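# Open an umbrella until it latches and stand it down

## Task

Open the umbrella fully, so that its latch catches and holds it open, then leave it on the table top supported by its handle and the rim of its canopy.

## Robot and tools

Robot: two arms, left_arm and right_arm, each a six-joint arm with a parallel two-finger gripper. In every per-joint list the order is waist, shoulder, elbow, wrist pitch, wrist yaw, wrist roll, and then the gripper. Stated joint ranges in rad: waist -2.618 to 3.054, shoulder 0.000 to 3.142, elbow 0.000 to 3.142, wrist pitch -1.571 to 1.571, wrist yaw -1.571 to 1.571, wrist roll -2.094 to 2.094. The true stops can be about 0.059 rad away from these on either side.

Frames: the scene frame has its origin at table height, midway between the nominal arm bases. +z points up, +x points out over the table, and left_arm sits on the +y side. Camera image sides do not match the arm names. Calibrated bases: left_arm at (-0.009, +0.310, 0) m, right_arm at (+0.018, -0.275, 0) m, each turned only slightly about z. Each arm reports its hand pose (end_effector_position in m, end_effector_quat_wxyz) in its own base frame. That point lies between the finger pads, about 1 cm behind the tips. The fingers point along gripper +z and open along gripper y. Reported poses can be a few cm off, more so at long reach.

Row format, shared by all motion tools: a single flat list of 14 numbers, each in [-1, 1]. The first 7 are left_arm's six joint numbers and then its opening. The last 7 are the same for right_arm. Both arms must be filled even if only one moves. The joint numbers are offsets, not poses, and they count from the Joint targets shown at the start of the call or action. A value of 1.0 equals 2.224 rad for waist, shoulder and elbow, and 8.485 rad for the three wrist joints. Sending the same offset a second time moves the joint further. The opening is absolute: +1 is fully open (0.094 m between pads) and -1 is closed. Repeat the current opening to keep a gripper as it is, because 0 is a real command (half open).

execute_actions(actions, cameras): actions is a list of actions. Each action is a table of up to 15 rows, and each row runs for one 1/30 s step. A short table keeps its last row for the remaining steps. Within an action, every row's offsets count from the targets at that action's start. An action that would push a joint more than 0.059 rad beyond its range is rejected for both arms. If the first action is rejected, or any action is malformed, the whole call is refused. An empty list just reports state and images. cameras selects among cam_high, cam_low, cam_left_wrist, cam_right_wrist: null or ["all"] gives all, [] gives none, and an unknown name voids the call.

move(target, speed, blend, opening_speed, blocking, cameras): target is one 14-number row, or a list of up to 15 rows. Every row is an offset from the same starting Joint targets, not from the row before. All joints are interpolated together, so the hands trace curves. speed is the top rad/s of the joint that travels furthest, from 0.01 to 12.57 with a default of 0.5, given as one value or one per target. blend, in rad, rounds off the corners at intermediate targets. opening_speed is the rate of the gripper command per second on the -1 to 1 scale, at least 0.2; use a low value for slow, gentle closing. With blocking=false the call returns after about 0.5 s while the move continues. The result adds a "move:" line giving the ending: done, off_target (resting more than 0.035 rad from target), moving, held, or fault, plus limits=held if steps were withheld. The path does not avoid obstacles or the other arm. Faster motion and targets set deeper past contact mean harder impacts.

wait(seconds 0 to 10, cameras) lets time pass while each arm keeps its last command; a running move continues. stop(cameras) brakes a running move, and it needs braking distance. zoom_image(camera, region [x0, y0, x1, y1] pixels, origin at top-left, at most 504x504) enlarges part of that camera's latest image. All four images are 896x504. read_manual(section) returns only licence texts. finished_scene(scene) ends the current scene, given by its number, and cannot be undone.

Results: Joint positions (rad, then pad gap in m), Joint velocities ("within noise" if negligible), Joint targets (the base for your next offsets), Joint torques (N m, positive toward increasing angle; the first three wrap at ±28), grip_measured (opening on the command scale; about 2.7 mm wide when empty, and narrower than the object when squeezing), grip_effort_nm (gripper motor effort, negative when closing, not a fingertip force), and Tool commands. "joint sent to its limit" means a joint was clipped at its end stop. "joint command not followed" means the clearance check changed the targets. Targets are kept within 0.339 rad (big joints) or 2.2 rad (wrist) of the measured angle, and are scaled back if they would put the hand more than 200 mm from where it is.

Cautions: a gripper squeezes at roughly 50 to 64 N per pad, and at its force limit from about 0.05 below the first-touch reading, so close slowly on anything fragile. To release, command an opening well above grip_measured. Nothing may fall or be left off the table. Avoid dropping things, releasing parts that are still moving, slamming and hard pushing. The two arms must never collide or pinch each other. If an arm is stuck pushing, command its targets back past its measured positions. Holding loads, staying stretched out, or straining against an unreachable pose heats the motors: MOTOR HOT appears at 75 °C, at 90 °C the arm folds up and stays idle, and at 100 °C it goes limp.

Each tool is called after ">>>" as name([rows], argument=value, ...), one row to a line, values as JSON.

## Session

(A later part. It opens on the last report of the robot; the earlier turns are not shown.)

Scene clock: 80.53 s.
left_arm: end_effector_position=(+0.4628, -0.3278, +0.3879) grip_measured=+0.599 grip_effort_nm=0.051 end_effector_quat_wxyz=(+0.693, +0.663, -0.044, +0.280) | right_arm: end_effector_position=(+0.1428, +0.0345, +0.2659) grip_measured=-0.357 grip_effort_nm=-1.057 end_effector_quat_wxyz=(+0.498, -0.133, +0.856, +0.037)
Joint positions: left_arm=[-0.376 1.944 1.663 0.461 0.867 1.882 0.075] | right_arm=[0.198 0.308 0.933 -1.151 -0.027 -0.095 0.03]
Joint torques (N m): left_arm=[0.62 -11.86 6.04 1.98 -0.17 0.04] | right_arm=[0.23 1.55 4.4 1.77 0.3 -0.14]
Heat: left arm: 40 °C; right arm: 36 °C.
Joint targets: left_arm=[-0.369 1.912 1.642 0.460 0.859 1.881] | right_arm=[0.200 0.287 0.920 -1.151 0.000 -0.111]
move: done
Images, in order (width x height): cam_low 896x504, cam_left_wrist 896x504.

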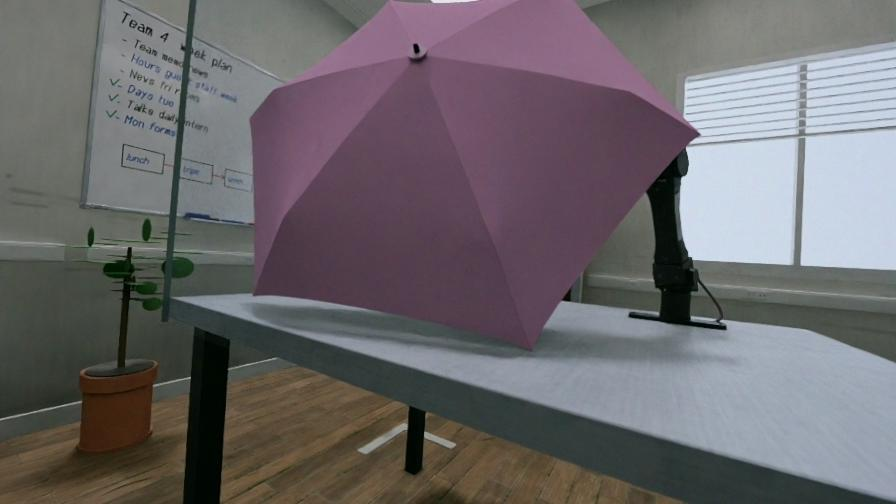

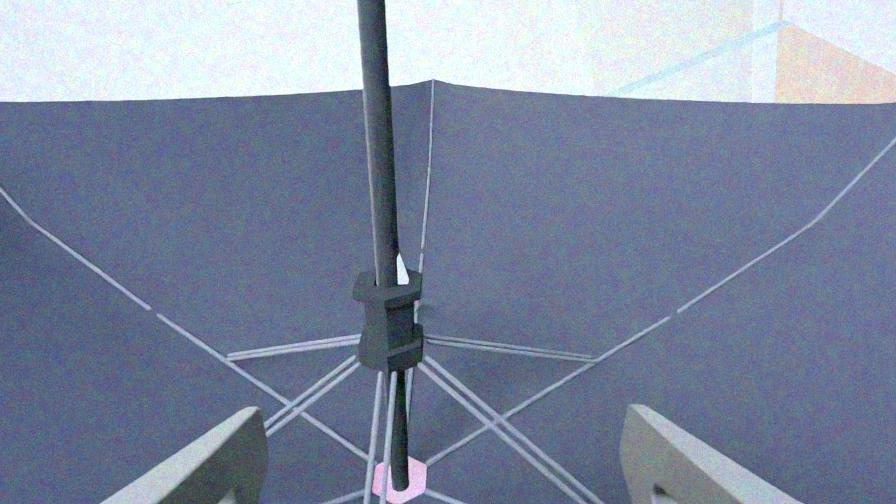

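>>> move([
  [0,-0.3678,-0.3961,-0.0189,-0.1012,0,0.6,0,0,0,0,0,0,-1],
  [0,-0.8354,-0.7109,-0.0542,-0.1012,0,0.6,0,0,0,0,0,0,-1],
  [-0.5396,-0.8354,-0.7109,-0.0542,-0.1012,0,0.6,0,0,0,0,0,0,-1],
  [-0.5396,-0.8354,-0.7109,-0.0542,-0.1012,0,0.6,0.2801,0,0,0,0,0,-1],
], speed=[0.7,0.8,0.8,0.22], cameras=["cam_high","cam_low"])

>>> move([
  [0,0,0,0,0,0,0.6,0,-0.0531,-0.1808,0.0169,0,0,-1],
  [0,0,0,0,0,0,0.6,0,-0.0746,-0.281,0.0276,0,0,-1],
  [0,0,0,0,0,0,0.6,0,0.1136,-0.288,0.0486,0,0,-1],
], speed=[0.2,0.15,0.14])

Scene clock: 91.50 s.
left_arm: end_effector_position=(+0.0027, -0.2496, +0.2044) grip_measured=+0.599 grip_effort_nm=0.061 end_effector_quat_wxyz=(+0.706, +0.691, -0.106, +0.113) | right_arm: end_effector_position=(+0.1030, +0.1033, +0.2658) grip_measured=-0.357 grip_effort_nm=-1.062 end_effector_quat_wxyz=(+0.471, -0.371, +0.783, +0.166)
Joint positions: left_arm=[-1.564 0.068 0.077 0.014 0.001 1.882 0.075] | right_arm=[0.813 0.304 0.933 -1.154 0.027 -0.088 0.03]
Joint torques (N m): left_arm=[-0.46 0.65 6.52 2.2 -0.02 0.03] | right_arm=[1.1 1.81 4.38 1.79 -0.28 -0.21]
Heat: left arm: 40 °C; right arm: 37 °C.
Joint targets: left_arm=[-1.569 0.053 0.061 -0.001 0.000 1.881] | right_arm=[0.823 0.287 0.920 -1.151 0.000 -0.111]
move: done
Images, in order (width x height): cam_high 896x504, cam_low 896x504.

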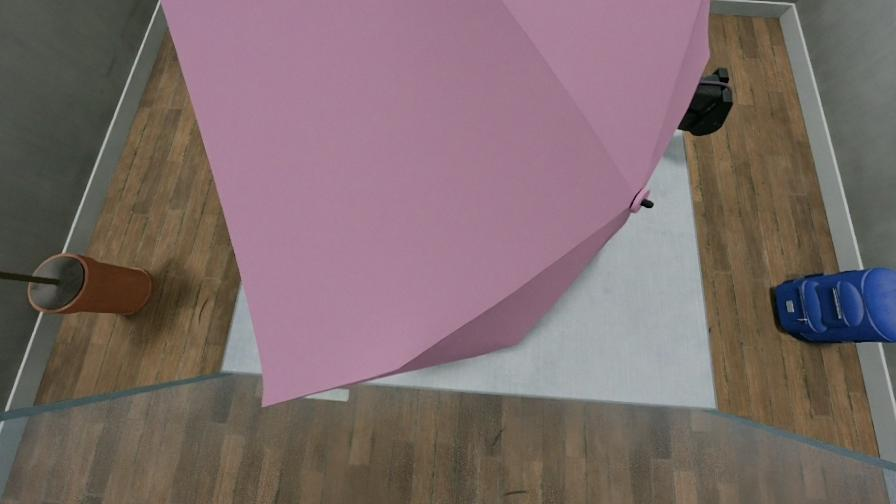

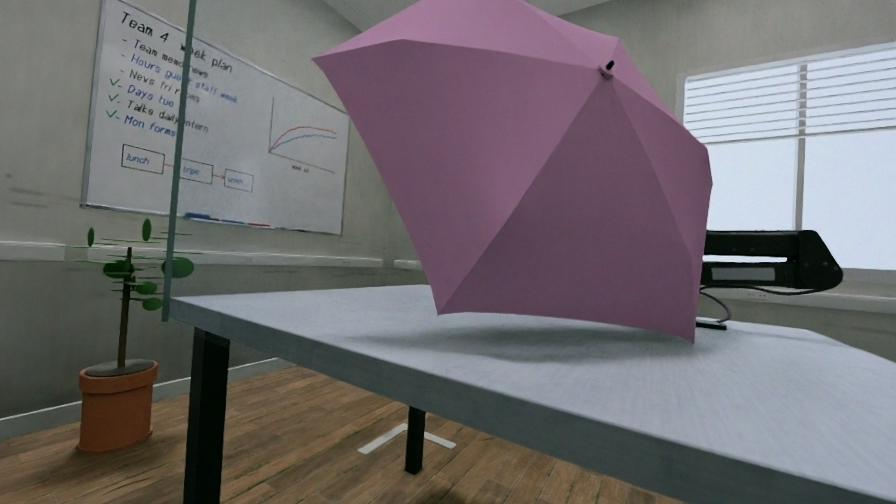

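Scene clock: 98.40 s.
left_arm: end_effector_position=(+0.0027, -0.2496, +0.2044) grip_measured=+0.599 grip_effort_nm=0.056 end_effector_quat_wxyz=(+0.706, +0.691, -0.106, +0.113) | right_arm: end_effector_position=(+0.1292, +0.1337, +0.0500) grip_measured=-0.357 grip_effort_nm=-1.062 end_effector_quat_wxyz=(+0.280, -0.408, +0.863, +0.100)
Joint positions: left_arm=[-1.564 0.068 0.077 0.014 0.001 1.882 0.075] | right_arm=[0.813 0.533 0.3 -0.733 0.016 -0.075 0.03]
Joint torques (N m): left_arm=[-0.47 0.68 6.53 2.2 -0.02 0.03] | right_arm=[1.02 1.35 5.53 1.28 -0.18 -0.33]
Heat: left arm: 41 °C; right arm: 37 °C.
Joint targets: left_arm=[-1.569 0.053 0.061 -0.001 0.000 1.881] | right_arm=[0.823 0.539 0.280 -0.739 0.000 -0.111]
move: off_target (right_arm); right_arm: the wrist roll is farthest, 0.036 rad from its target

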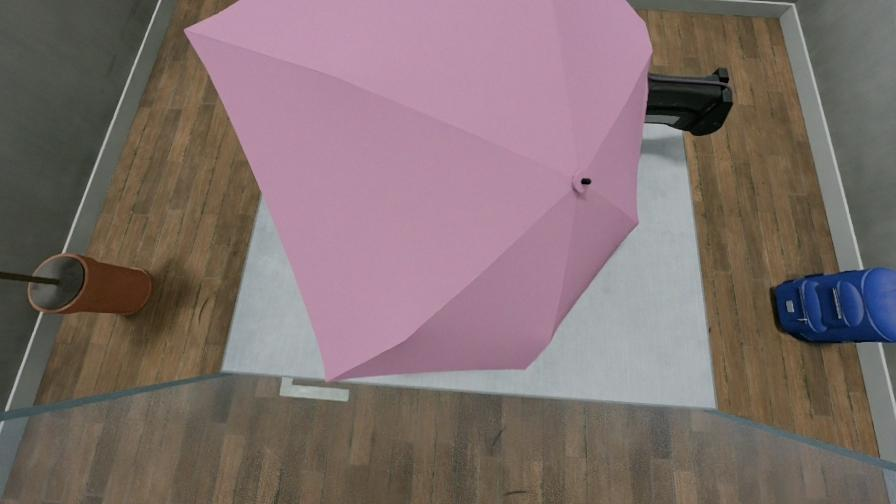

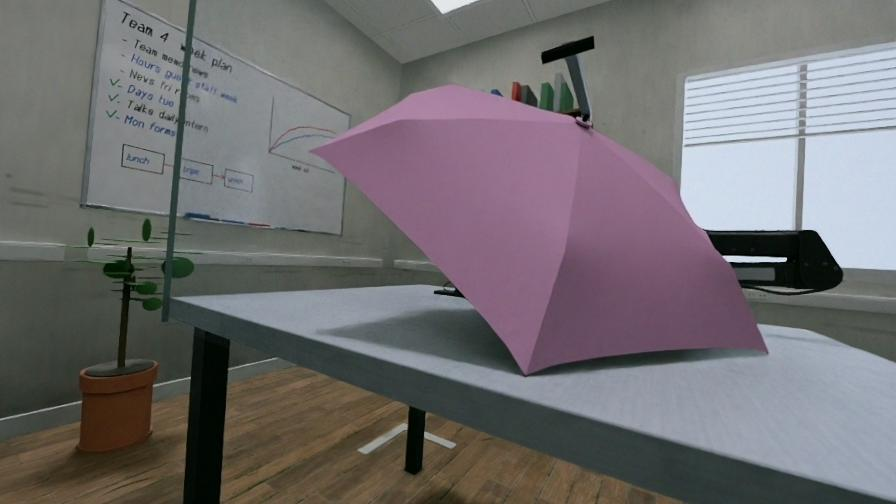

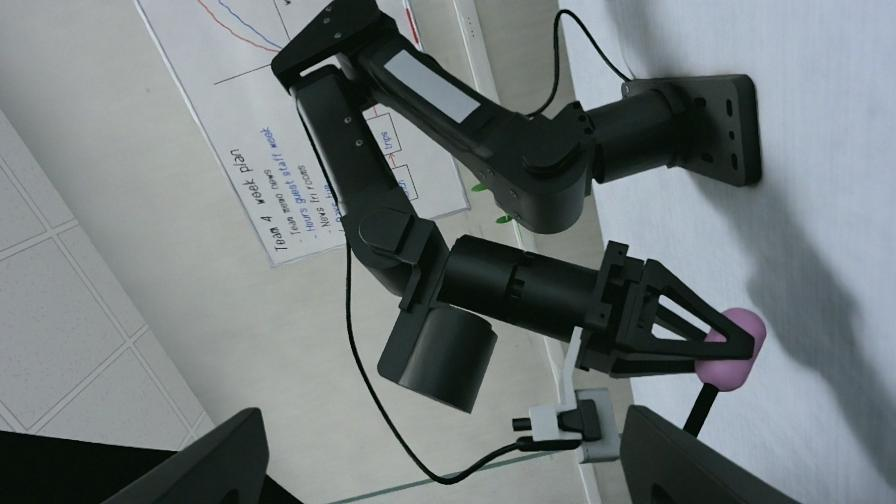

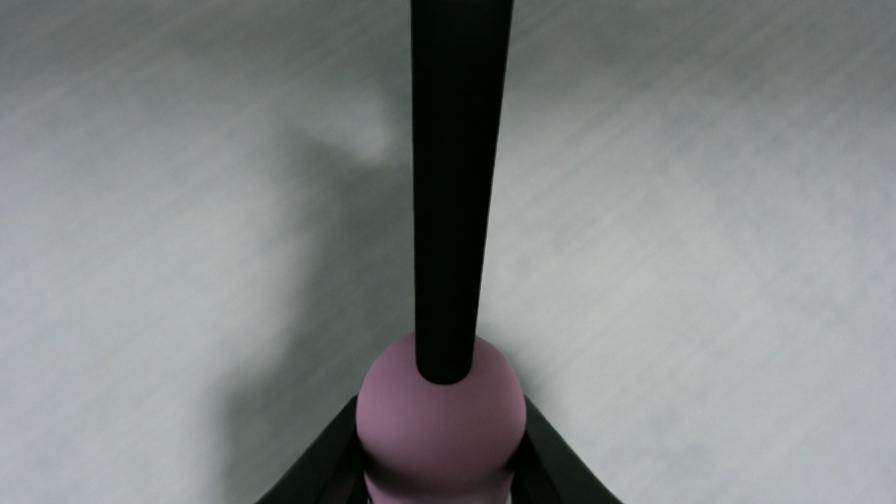

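>>> move(target=[0,0,0,0,0,0,0.6,0,0.06,0,0,0,0,-1], speed=0.12, cameras=["cam_left_wrist"])

Scene clock: 101.23 s.
left_arm: end_effector_position=(+0.0027, -0.2496, +0.2044) grip_measured=+0.599 grip_effort_nm=0.056 end_effector_quat_wxyz=(+0.706, +0.691, -0.106, +0.113) | right_arm: end_effector_position=(+0.1270, +0.1313, +0.0326) grip_measured=-0.357 grip_effort_nm=-1.072 end_effector_quat_wxyz=(+0.236, -0.414, +0.876, +0.083)
Joint positions: left_arm=[-1.564 0.068 0.077 0.014 0.001 1.882 0.075] | right_arm=[0.813 0.666 0.3 -0.7 0.016 -0.074 0.03]
Joint torques (N m): left_arm=[-0.46 0.65 6.52 2.2 -0.02 0.03] | right_arm=[1.05 1.02 5.39 0.87 -0.15 -0.35]
Heat: left arm: 41 °C; right arm: 37 °C.
Joint targets: left_arm=[-1.569 0.053 0.061 -0.001 0.000 1.881] | right_arm=[0.823 0.673 0.280 -0.739 0.000 -0.111]
move: off_target (right_arm); right_arm: the wrist pitch is farthest, 0.039 rad from its target
Images, in order (width x height): cam_left_wrist 896x504.

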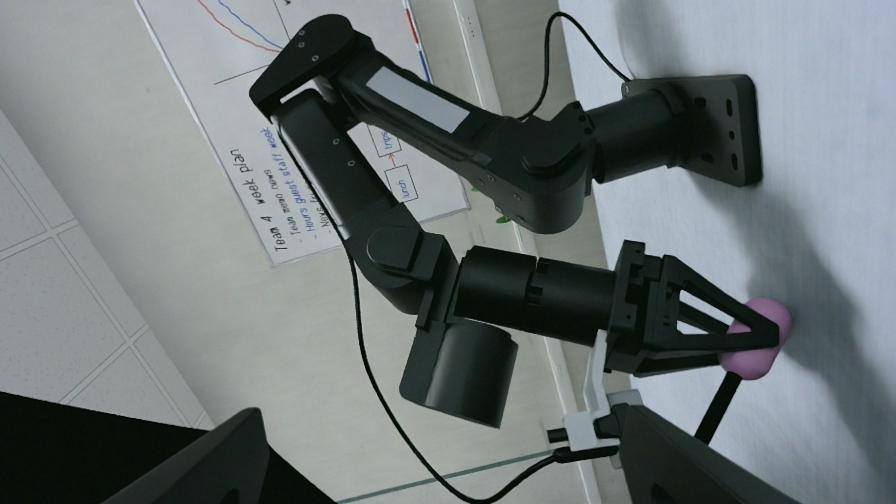

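>>> move([
  [0,0,0,0,0,0,0.6,0,0.0135,0,0,0,0,-1],
  [0,0,0,0,0,0,0.6,0,0.0135,0,0,0,0,0.5],
  [0,0,0,0,0,0,0.6,0,-0.2167,0.1219,-0.0343,0,0,0.5],
], speed=[0.1,0.3,0.3], opening_speed=0.35)

Scene clock: 110.83 s.
left_arm: end_effector_position=(+0.0027, -0.2496, +0.2044) grip_measured=+0.599 grip_effort_nm=0.056 end_effector_quat_wxyz=(+0.706, +0.691, -0.106, +0.113) | right_arm: end_effector_position=(+0.1146, +0.1205, +0.1461) grip_measured=+0.498 grip_effort_nm=0.085 end_effector_quat_wxyz=(+0.398, -0.399, +0.813, +0.143)
Joint positions: left_arm=[-1.564 0.068 0.077 0.014 0.001 1.882 0.075] | right_arm=[0.817 0.205 0.521 -1.013 0.012 -0.101 0.07]
Joint torques (N m): left_arm=[-0.44 0.68 6.54 2.2 -0.03 0.03] | right_arm=[0.57 1.32 9.2 1.46 -0.12 -0.08]
Motor temperatures (°C): left_arm=[36 35 39 42 34 31 31] | right_arm=[34 33 34 36 33 34 36]
Heat: left arm: 42 °C; right arm: 36 °C.
Joint targets: left_arm=[-1.569 0.053 0.061 -0.001 0.000 1.881] | right_arm=[0.823 0.191 0.551 -1.029 0.000 -0.111]
move: done; target 2's new numbers were sent with right_arm's wrist pitch 0.051 rad from that target

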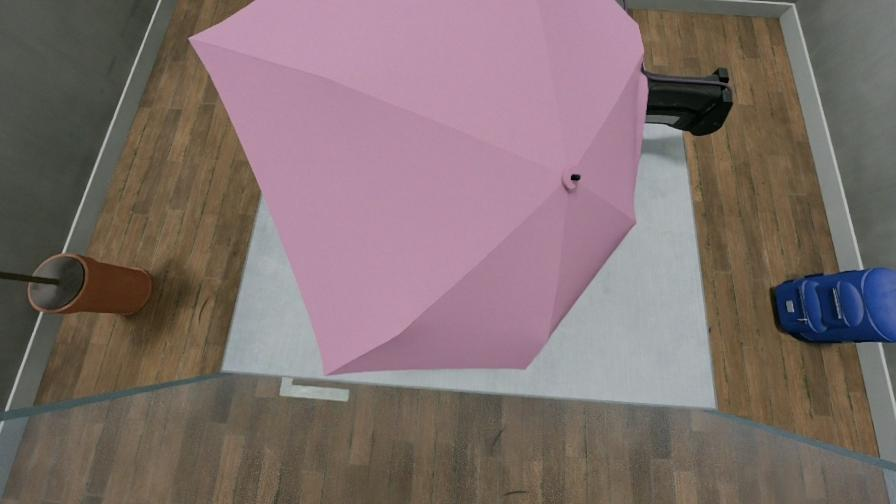

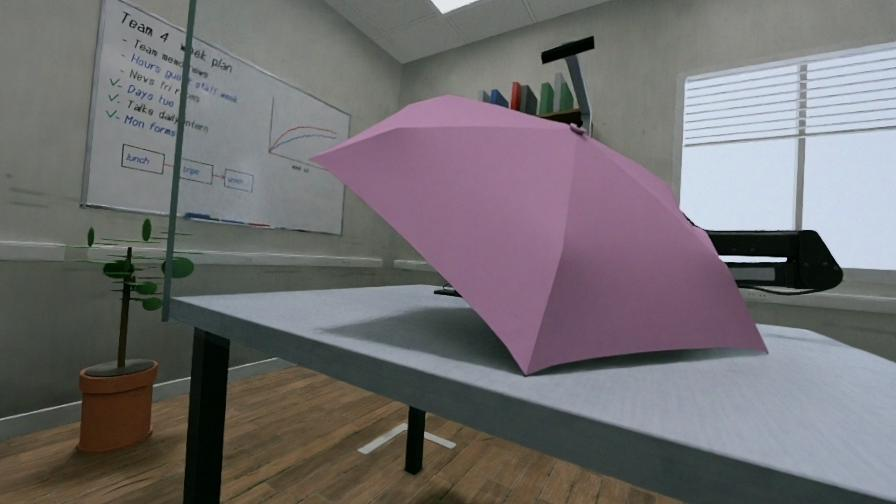

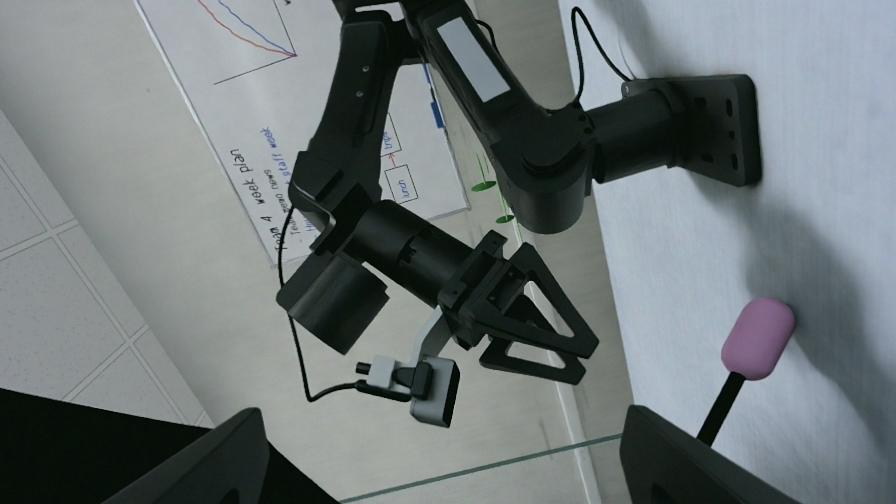

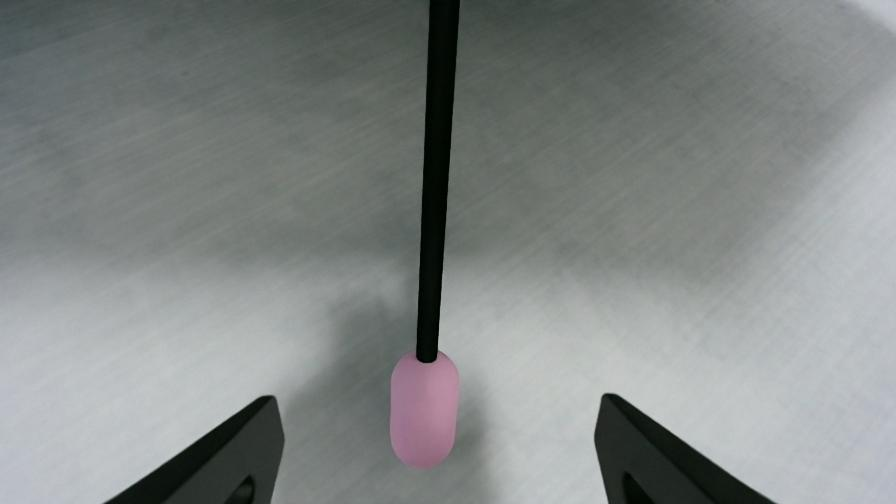

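>>> finished_scene(scene=2)

The scene is finished: the task was done.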